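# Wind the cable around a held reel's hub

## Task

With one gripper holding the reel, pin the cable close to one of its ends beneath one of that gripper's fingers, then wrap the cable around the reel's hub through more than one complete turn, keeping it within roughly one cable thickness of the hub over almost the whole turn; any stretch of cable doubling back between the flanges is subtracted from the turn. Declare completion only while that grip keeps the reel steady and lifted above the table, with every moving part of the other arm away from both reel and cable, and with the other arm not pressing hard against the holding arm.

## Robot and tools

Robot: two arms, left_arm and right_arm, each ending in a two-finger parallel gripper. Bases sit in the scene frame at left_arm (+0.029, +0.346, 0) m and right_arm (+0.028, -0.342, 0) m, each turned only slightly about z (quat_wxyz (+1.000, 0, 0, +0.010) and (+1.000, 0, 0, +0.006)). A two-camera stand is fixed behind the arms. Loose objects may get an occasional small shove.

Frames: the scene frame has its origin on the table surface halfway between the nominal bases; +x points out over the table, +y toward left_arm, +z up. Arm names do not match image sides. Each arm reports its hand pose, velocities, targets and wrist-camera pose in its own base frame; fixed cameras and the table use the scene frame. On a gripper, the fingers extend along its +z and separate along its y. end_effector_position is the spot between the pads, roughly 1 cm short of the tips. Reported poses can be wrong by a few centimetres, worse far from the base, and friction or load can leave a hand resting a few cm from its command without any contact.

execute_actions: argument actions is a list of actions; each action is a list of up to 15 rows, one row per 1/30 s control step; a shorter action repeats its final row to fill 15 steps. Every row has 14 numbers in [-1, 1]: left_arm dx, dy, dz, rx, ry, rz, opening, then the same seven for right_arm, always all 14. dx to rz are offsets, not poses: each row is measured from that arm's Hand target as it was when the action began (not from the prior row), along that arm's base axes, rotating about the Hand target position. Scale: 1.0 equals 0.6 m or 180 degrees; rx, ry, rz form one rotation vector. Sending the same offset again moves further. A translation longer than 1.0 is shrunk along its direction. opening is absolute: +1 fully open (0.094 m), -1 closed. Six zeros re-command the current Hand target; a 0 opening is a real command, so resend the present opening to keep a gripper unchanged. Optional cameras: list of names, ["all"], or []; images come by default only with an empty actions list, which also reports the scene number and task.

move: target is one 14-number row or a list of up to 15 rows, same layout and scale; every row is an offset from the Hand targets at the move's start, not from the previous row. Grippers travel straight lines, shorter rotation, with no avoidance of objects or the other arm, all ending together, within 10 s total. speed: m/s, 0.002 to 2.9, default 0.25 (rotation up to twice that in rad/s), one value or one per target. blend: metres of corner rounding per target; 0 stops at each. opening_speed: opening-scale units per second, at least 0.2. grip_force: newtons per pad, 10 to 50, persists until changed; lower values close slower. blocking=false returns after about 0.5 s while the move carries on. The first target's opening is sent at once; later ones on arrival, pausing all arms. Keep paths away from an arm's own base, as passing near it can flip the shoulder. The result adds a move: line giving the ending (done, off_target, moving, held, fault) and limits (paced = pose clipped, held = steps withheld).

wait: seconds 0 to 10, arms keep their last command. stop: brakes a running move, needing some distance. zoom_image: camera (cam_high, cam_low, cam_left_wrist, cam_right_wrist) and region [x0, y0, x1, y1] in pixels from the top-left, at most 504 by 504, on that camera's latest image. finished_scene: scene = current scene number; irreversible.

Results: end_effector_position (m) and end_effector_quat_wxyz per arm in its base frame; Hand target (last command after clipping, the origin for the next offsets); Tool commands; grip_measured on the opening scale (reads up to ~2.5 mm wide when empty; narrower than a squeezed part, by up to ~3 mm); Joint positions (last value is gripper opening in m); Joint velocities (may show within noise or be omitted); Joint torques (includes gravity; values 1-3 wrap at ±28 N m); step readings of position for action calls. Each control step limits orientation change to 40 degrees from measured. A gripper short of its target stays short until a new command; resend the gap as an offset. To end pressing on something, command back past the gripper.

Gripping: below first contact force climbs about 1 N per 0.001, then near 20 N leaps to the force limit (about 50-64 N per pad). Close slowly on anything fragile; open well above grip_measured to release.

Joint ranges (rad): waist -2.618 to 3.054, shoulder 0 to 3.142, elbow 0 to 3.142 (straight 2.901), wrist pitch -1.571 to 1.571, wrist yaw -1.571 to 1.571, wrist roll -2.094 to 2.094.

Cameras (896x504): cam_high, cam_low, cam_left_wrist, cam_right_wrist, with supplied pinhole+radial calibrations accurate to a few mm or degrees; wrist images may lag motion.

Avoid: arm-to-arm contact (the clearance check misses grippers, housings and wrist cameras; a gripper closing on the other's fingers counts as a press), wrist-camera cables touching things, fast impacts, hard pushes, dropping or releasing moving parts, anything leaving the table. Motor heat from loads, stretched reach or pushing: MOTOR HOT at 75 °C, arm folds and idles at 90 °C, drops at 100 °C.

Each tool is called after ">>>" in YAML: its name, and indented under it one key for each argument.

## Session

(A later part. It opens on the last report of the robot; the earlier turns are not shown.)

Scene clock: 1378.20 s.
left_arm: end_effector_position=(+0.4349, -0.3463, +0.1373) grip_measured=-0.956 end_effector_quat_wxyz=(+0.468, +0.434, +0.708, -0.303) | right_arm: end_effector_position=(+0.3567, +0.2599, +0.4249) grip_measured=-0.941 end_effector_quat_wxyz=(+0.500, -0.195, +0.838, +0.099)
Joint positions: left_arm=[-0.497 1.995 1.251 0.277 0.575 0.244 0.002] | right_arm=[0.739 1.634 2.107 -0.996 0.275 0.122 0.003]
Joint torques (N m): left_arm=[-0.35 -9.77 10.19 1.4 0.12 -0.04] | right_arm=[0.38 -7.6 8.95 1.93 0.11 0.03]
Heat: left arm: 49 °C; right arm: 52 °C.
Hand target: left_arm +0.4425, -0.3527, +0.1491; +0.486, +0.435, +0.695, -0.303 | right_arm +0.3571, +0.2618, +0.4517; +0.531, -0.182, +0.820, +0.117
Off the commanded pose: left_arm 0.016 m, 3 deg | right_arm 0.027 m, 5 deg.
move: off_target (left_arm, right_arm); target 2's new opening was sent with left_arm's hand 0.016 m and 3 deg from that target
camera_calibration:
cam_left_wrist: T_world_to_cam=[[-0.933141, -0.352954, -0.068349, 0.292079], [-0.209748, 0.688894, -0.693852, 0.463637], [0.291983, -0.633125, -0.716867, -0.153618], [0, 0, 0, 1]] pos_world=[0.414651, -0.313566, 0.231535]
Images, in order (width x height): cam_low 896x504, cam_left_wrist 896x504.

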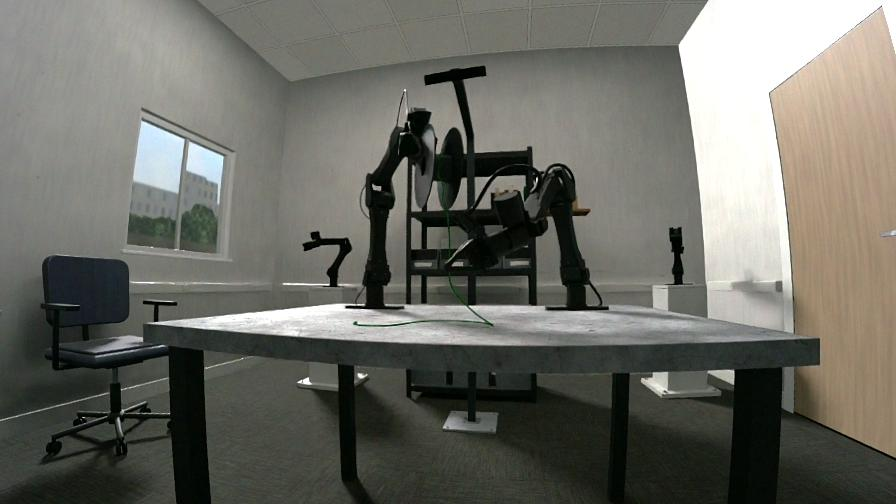

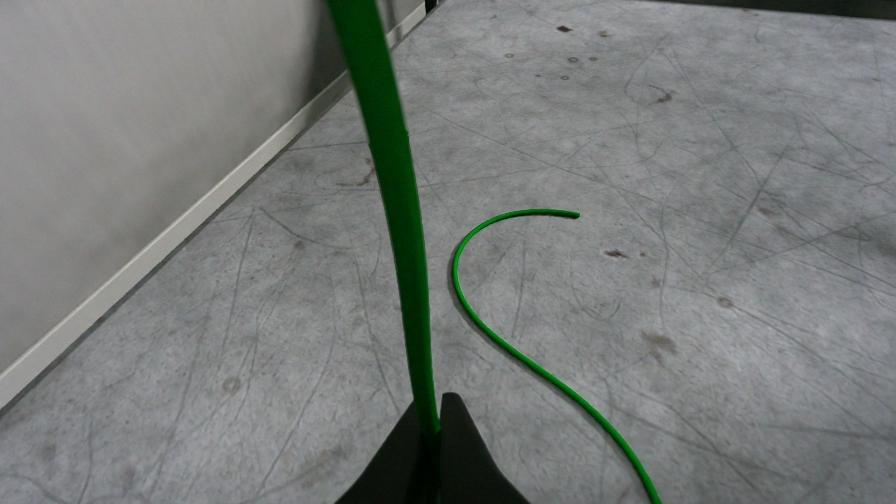

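>>> move:
  target: [-0.055,-0.027,-0.028,0,0,0,-1,0,0,0,0,0,0,-1]
  speed: 0.08
  cameras: ["cam_right_wrist","cam_low"]

>>> zoom_image:
  camera: "cam_right_wrist"
  region: [100, 200, 500, 504]

>>> zoom_image:
  camera: "cam_low"
  region: [390, 110, 490, 210]

Scene clock: 1391.33 s.
left_arm: end_effector_position=(+0.4084, -0.3669, +0.1175) grip_measured=-0.956 end_effector_quat_wxyz=(+0.467, +0.436, +0.707, -0.302) | right_arm: end_effector_position=(+0.3565, +0.2597, +0.4245) grip_measured=-0.941 end_effector_quat_wxyz=(+0.499, -0.195, +0.839, +0.098)
Joint positions: left_arm=[-0.573 1.995 1.156 0.388 0.508 0.21 0.002] | right_arm=[0.739 1.634 2.107 -0.998 0.275 0.122 0.003]
Joint torques (N m): left_arm=[-0.38 -12.05 6.79 1.46 0.1 -0.07] | right_arm=[0.35 -7.58 8.94 1.94 0.12 0.03]
Heat: left arm: 46 °C; right arm: 52 °C.
Hand target: left_arm +0.4095, -0.3690, +0.1323; +0.486, +0.435, +0.695, -0.303 | right_arm +0.3571, +0.2618, +0.4516; +0.530, -0.182, +0.820, +0.117
Off the commanded pose: left_arm 0.015 m, 3 deg | right_arm 0.027 m, 5 deg.
move: off_target (left_arm, right_arm)
camera_calibration:
cam_right_wrist: T_world_to_cam=[[0.35215, -0.933765, -0.063816, 0.143345], [-0.75936, -0.245186, -0.602708, 0.625437], [0.547141, 0.260703, -0.795406, 0.167002], [0, 0, 0, 1]] pos_world=[0.333079, 0.243661, 0.518938]
Images, in order (width x height): cam_low 896x504, cam_right_wrist 896x504.

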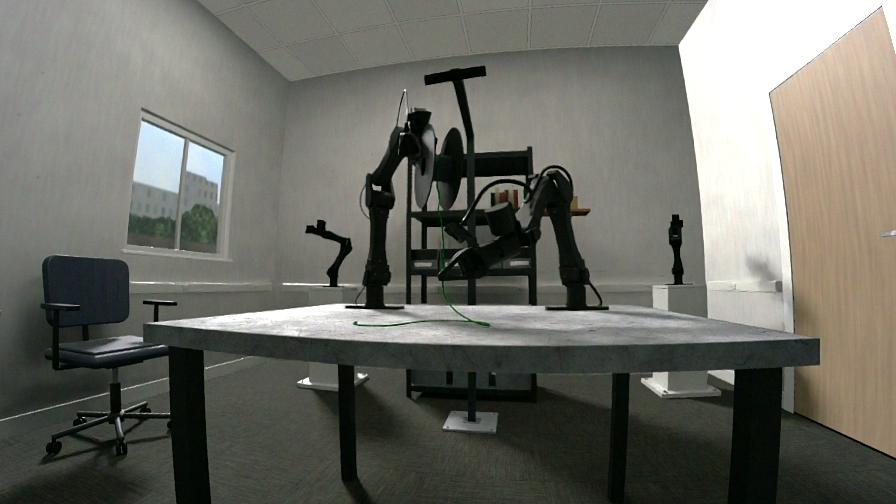

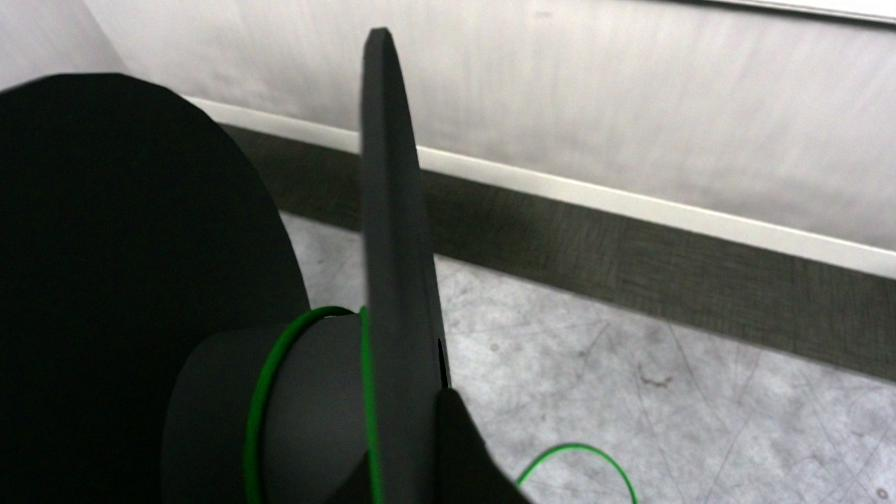

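Scaled by 1.260 from the camera's 896x504 image, which has a finer 1280x720 frame.

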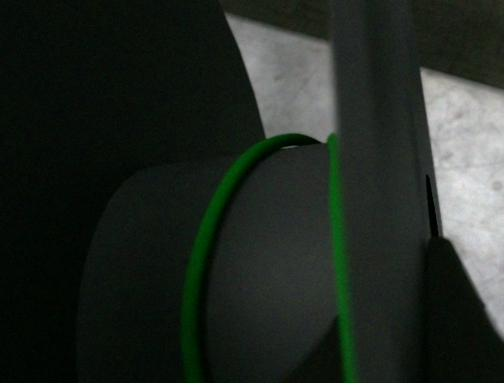

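Scaled by 5.040 from the camera's 896x504 image, which has a finer 1280x720 frame.

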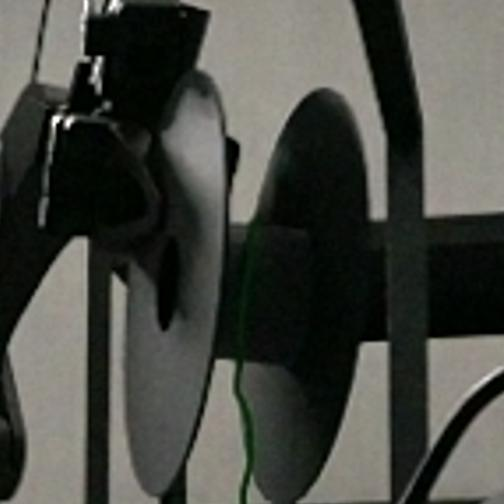

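>>> move:
  target:
    - [0,0,0,0,0,0,-0.7,0,0,0,0,0,0,-1]
    - [0.0,0.0,-0.085,0,0,0,-0.7,0,0,0,0,0,0,-1]
    - [0.0,0.0,-0.085,0,0,0,-1,0,0,0,0,0,0,-1]
  speed: 0.08
  cameras: ["cam_right_wrist","cam_left_wrist","cam_low"]

>>> zoom_image:
  camera: "cam_right_wrist"
  region: [100, 200, 500, 504]

>>> zoom_image:
  camera: "cam_low"
  region: [350, 100, 590, 340]

Scene clock: 1409.63 s.
left_arm: end_effector_position=(+0.4090, -0.3672, +0.0815) grip_measured=-0.957 end_effector_quat_wxyz=(+0.479, +0.436, +0.699, -0.303) | right_arm: end_effector_position=(+0.3564, +0.2596, +0.4242) grip_measured=-0.941 end_effector_quat_wxyz=(+0.498, -0.196, +0.839, +0.098)
Joint positions: left_arm=[-0.573 2.091 1.095 0.574 0.508 0.209 0.002] | right_arm=[0.739 1.634 2.107 -1 0.275 0.122 0.003]
Joint torques (N m): left_arm=[-0.32 -9.94 6.23 1.47 0.09 -0.03] | right_arm=[0.42 -7.61 8.87 1.95 0.11 0.05]
Heat: left arm: 44 °C; right arm: 52 °C.
Hand target: left_arm +0.4095, -0.3690, +0.0814; +0.486, +0.435, +0.695, -0.303 | right_arm +0.3571, +0.2618, +0.4517; +0.531, -0.182, +0.820, +0.117
Off the commanded pose: left_arm 0.002 m, 1 deg | right_arm 0.028 m, 5 deg.
move: off_target (right_arm)
camera_calibration:
cam_left_wrist: T_world_to_cam=[[-0.932208, -0.351096, -0.0878667, 0.258554], [-0.189692, 0.680733, -0.707545, 0.423789], [0.30823, -0.642911, -0.701185, -0.210805], [0, 0, 0, 1]] pos_world=[0.386392, -0.333239, 0.174754]
cam_right_wrist: T_world_to_cam=[[0.352092, -0.933825, -0.0632608, 0.143107], [-0.760041, -0.245813, -0.601593, 0.624981], [0.546232, 0.259897, -0.796294, 0.167779], [0, 0, 0, 1]] pos_world=[0.332978, 0.243661, 0.518639]
Images, in order (width x height): cam_low 896x504, cam_left_wrist 896x504, cam_right_wrist 896x504.

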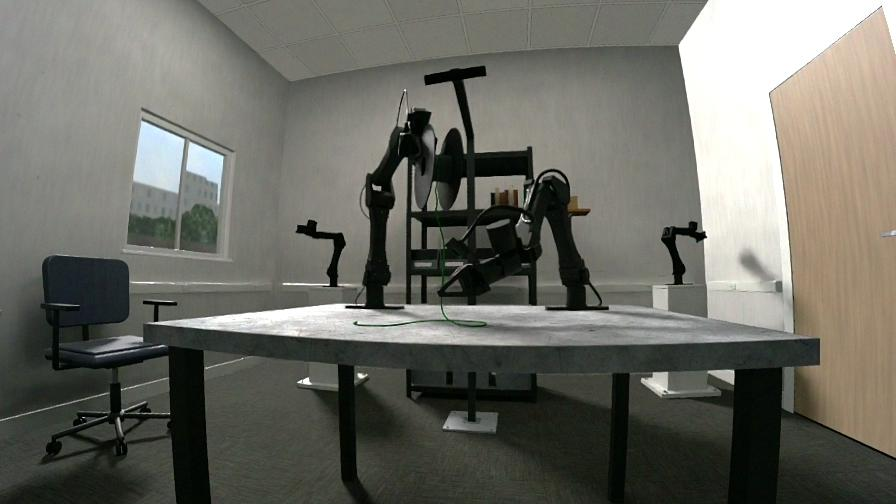

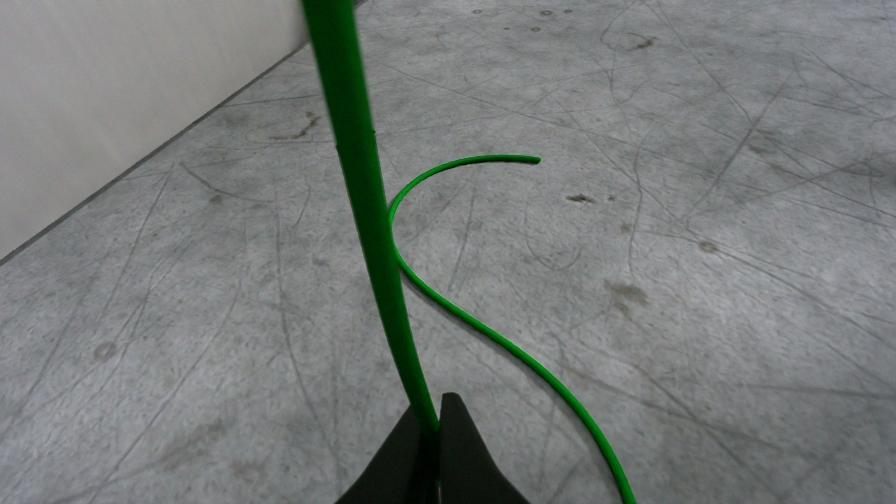

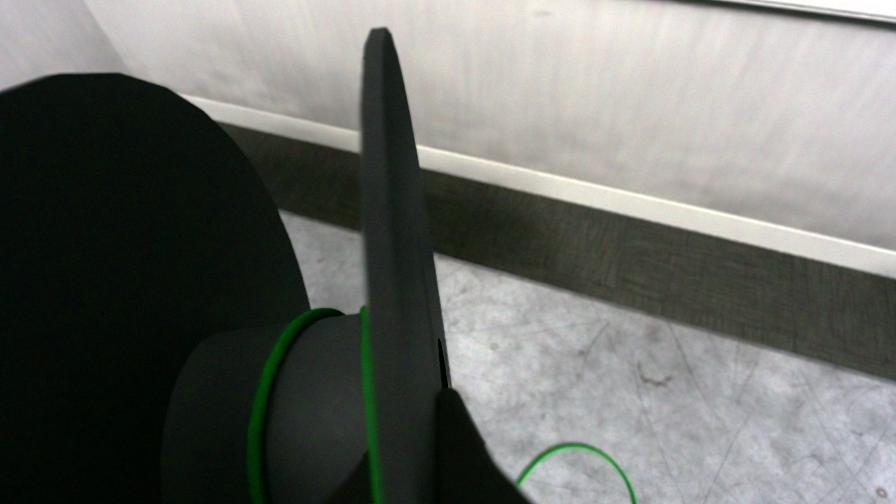

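Scaled by 1.260 from the camera's 896x504 image, which has a finer 1280x720 frame.

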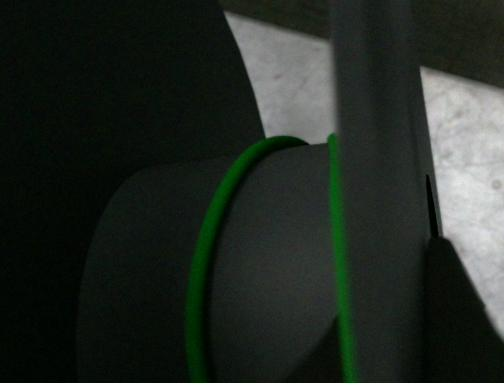

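Scaled by 2.100 from the camera's 896x504 image, which has a finer 1280x720 frame.

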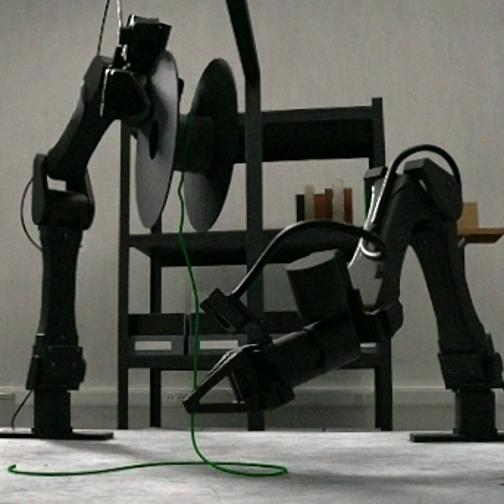

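>>> move:
  target: [0,0,0,0,0,0,-0.3,0,0,0,0,0,0,-1]
  cameras: ["cam_right_wrist"]

>>> zoom_image:
  camera: "cam_right_wrist"
  region: [200, 260, 450, 460]

Scene clock: 1416.13 s.
left_arm: end_effector_position=(+0.4090, -0.3672, +0.0816) grip_measured=-0.302 end_effector_quat_wxyz=(+0.479, +0.436, +0.699, -0.303) | right_arm: end_effector_position=(+0.3564, +0.2596, +0.4242) grip_measured=-0.941 end_effector_quat_wxyz=(+0.498, -0.196, +0.839, +0.098)
Joint positions: left_arm=[-0.573 2.091 1.095 0.575 0.508 0.209 0.033] | right_arm=[0.739 1.634 2.107 -1 0.275 0.122 0.003]
Joint torques (N m): left_arm=[-0.21 -9.95 6.34 1.47 0.1 -0.04] | right_arm=[0.4 -7.62 8.92 1.95 0.11 0.02]
Heat: left arm: 44 °C; right arm: 52 °C.
Hand target: left_arm +0.4095, -0.3690, +0.0814; +0.486, +0.435, +0.695, -0.303 | right_arm +0.3571, +0.2618, +0.4517; +0.531, -0.182, +0.820, +0.117
Off the commanded pose: left_arm 0.002 m, 1 deg | right_arm 0.028 m, 5 deg.
move: off_target (right_arm)
camera_calibration:
cam_right_wrist: T_world_to_cam=[[0.352092, -0.933825, -0.0632608, 0.143107], [-0.760041, -0.245813, -0.601593, 0.624981], [0.546232, 0.259897, -0.796294, 0.167779], [0, 0, 0, 1]] pos_world=[0.332978, 0.243661, 0.518639]
Images, in order (width x height): cam_right_wrist 896x504.

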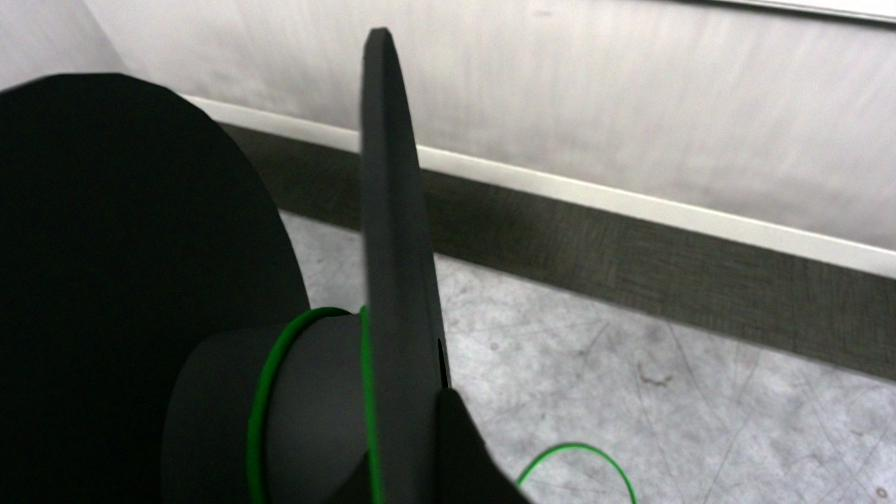

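Scaled by 2.016 from the camera's 896x504 image, which has a finer 1280x720 frame.

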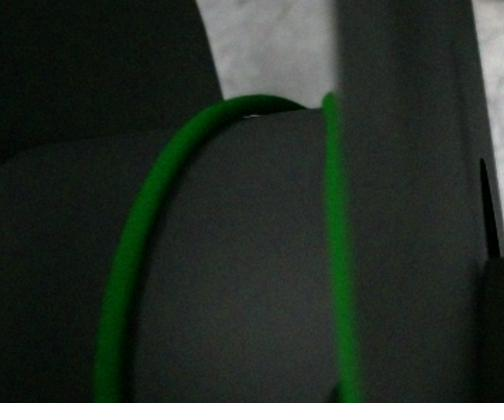

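>>> move:
  target:
    - [0,0,0,0,0,0,0.2,0,0,0,0,0,0,-1]
    - [-0.068,0.14,0.057,0,0,0,0.2,0,0,0,0,0,0,-1]
    - [-0.2,0.3,0.2,0,0,0,0.2,0,0,0,0,0,0,-1]
  speed: 0.12
  cameras: ["all"]

>>> zoom_image:
  camera: "cam_right_wrist"
  region: [200, 260, 450, 460]

>>> zoom_image:
  camera: "cam_low"
  region: [390, 110, 490, 210]

Scene clock: 1428.10 s.
left_arm: end_effector_position=(+0.2906, -0.1887, +0.1908) grip_measured=+0.198 end_effector_quat_wxyz=(+0.474, +0.425, +0.709, -0.302) | right_arm: end_effector_position=(+0.3564, +0.2596, +0.4242) grip_measured=-0.941 end_effector_quat_wxyz=(+0.498, -0.196, +0.839, +0.098)
Joint positions: left_arm=[-0.182 1.17 0.666 -0.078 0.837 0.428 0.056] | right_arm=[0.739 1.634 2.107 -1 0.275 0.122 0.003]
Joint torques (N m): left_arm=[0.65 -4.82 8.73 1.04 0.5 0.19] | right_arm=[0.36 -7.61 8.92 1.95 0.12 0.04]
Heat: left arm: 44 °C; right arm: 52 °C.
Hand target: left_arm +0.2894, -0.1890, +0.2015; +0.486, +0.434, +0.695, -0.303 | right_arm +0.3571, +0.2618, +0.4517; +0.531, -0.182, +0.820, +0.117
Off the commanded pose: left_arm 0.011 m, 2 deg | right_arm 0.028 m, 5 deg.
move: off_target (left_arm, right_arm)
camera_calibration:
cam_left_wrist: T_world_to_cam=[[-0.926455, -0.370519, -0.0663146, 0.210994], [-0.220637, 0.677301, -0.701842, 0.364491], [0.30496, -0.635593, -0.709239, 0.0208922], [0, 0, 0, 1]] pos_world=[0.269525, -0.155415, 0.284625]
cam_right_wrist: T_world_to_cam=[[0.352092, -0.933825, -0.0632608, 0.143107], [-0.760041, -0.245813, -0.601593, 0.624981], [0.546232, 0.259897, -0.796294, 0.167779], [0, 0, 0, 1]] pos_world=[0.332978, 0.243661, 0.518639]

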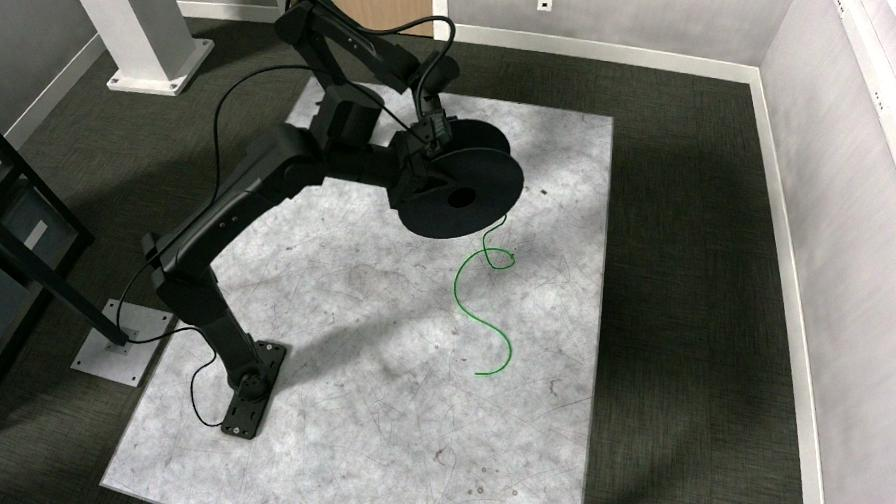

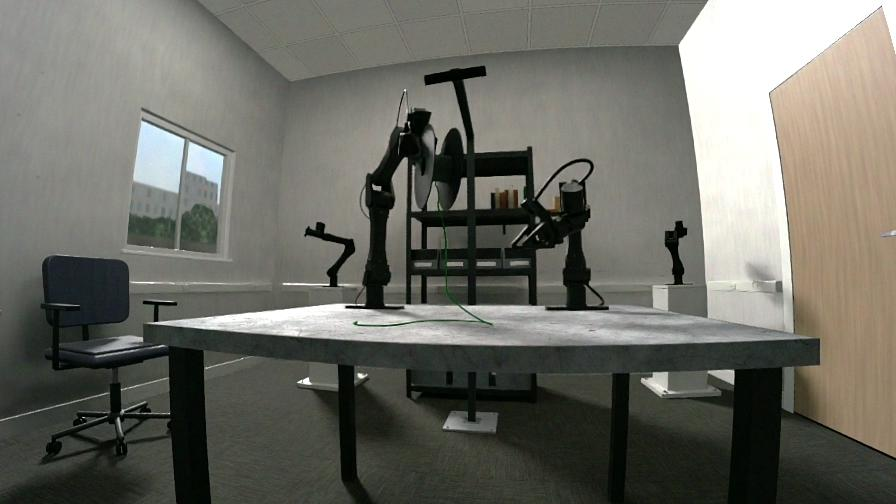

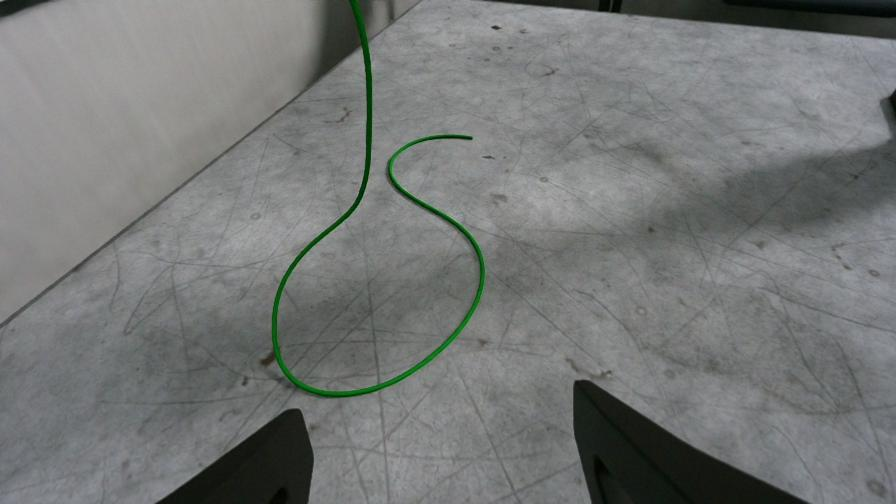

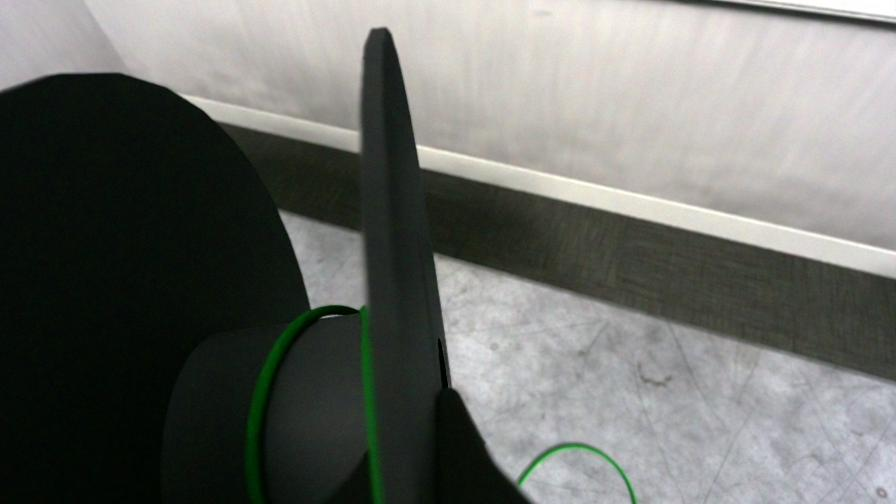

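Scaled by 2.016 from the camera's 896x504 image, which has a finer 1280x720 frame.

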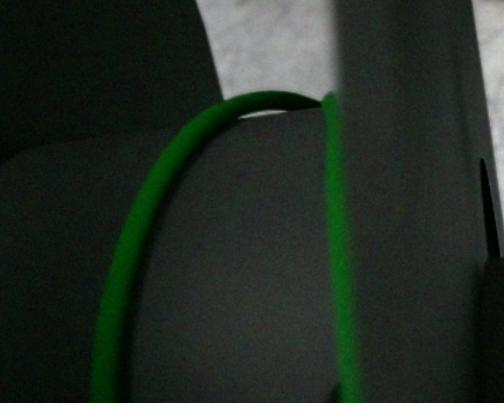

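Scaled by 5.040 from the camera's 896x504 image, which has a finer 1280x720 frame.

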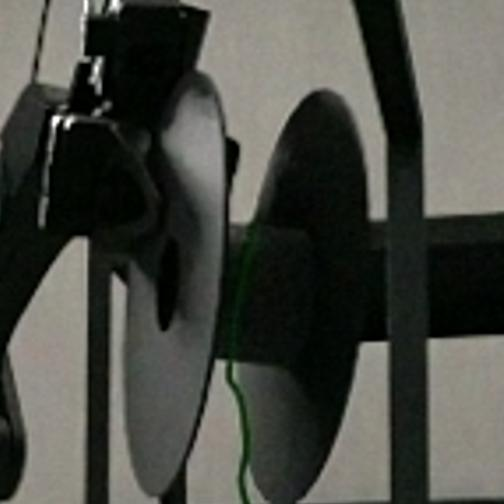

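>>> move:
  target: [-0.17,-0.13,0.45,0,0,0,0.2,0,0,0,0,0,0,-1]
  speed: 0.25
  cameras: ["cam_left_wrist","cam_right_wrist"]

>>> zoom_image:
  camera: "cam_left_wrist"
  region: [0, 0, 504, 504]

Scene clock: 1437.17 s.
left_arm: end_effector_position=(+0.1909, -0.2679, +0.4623) grip_measured=+0.198 end_effector_quat_wxyz=(+0.479, +0.436, +0.701, -0.299) | right_arm: end_effector_position=(+0.3564, +0.2596, +0.4242) grip_measured=-0.941 end_effector_quat_wxyz=(+0.498, -0.196, +0.839, +0.098)
Joint positions: left_arm=[-0.791 1.228 1.824 -0.985 0.302 0.12 0.056] | right_arm=[0.739 1.634 2.107 -1 0.275 0.122 0.003]
Joint torques (N m): left_arm=[-0.69 -2.45 8.62 1.2 0.01 -0.1] | right_arm=[0.39 -7.6 8.9 1.94 0.11 0.04]
Heat: left arm: 43 °C; right arm: 52 °C.
Hand target: left_arm +0.1875, -0.2670, +0.4714; +0.486, +0.435, +0.695, -0.303 | right_arm +0.3571, +0.2618, +0.4517; +0.531, -0.182, +0.820, +0.117
Off the commanded pose: left_arm 0.010 m, 1 deg | right_arm 0.028 m, 5 deg.
move: off_target (right_arm)
camera_calibration:
cam_left_wrist: T_world_to_cam=[[-0.930795, -0.354015, -0.0910687, 0.123996], [-0.191549, 0.684561, -0.703338, 0.583718], [0.311334, -0.63722, -0.704997, 0.189957], [0, 0, 0, 1]] pos_world=[0.168085, -0.23465, 0.555763]
cam_right_wrist: T_world_to_cam=[[0.352092, -0.933825, -0.0632608, 0.143107], [-0.760041, -0.245813, -0.601593, 0.624981], [0.546232, 0.259897, -0.796294, 0.167779], [0, 0, 0, 1]] pos_world=[0.332978, 0.243661, 0.518639]
Images, in order (width x height): cam_left_wrist 896x504, cam_right_wrist 896x504.

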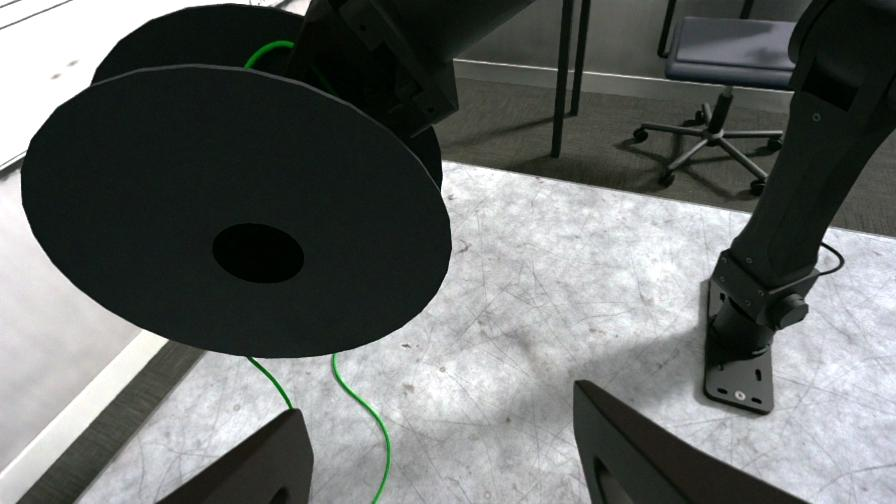

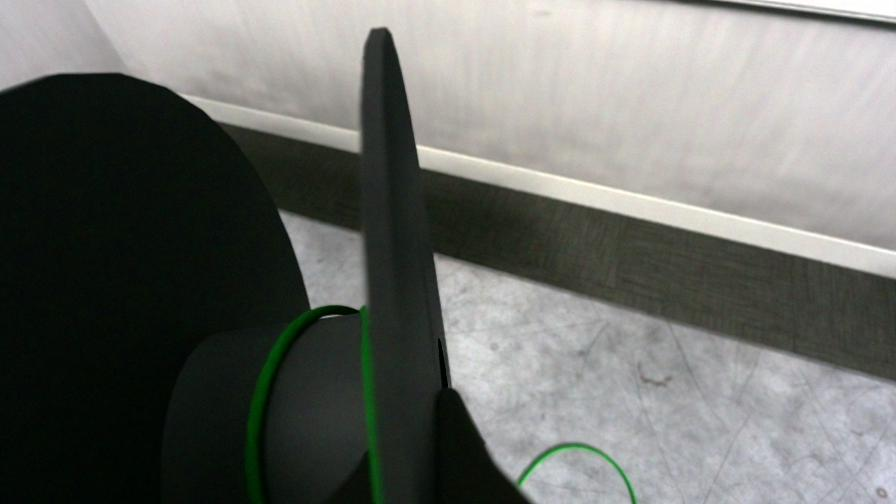

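Scaled by 1.000.

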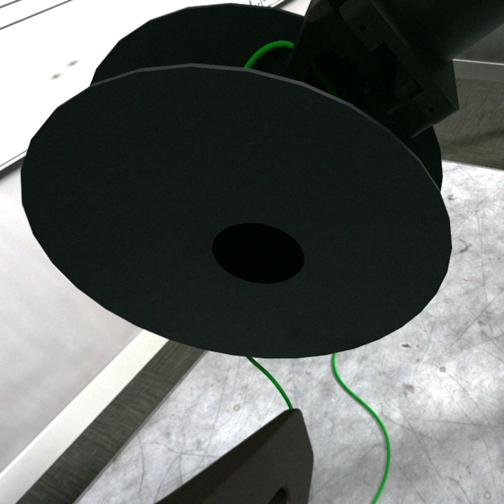

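>>> finished_scene:
  scene: 1

The scene is finished: the task was done.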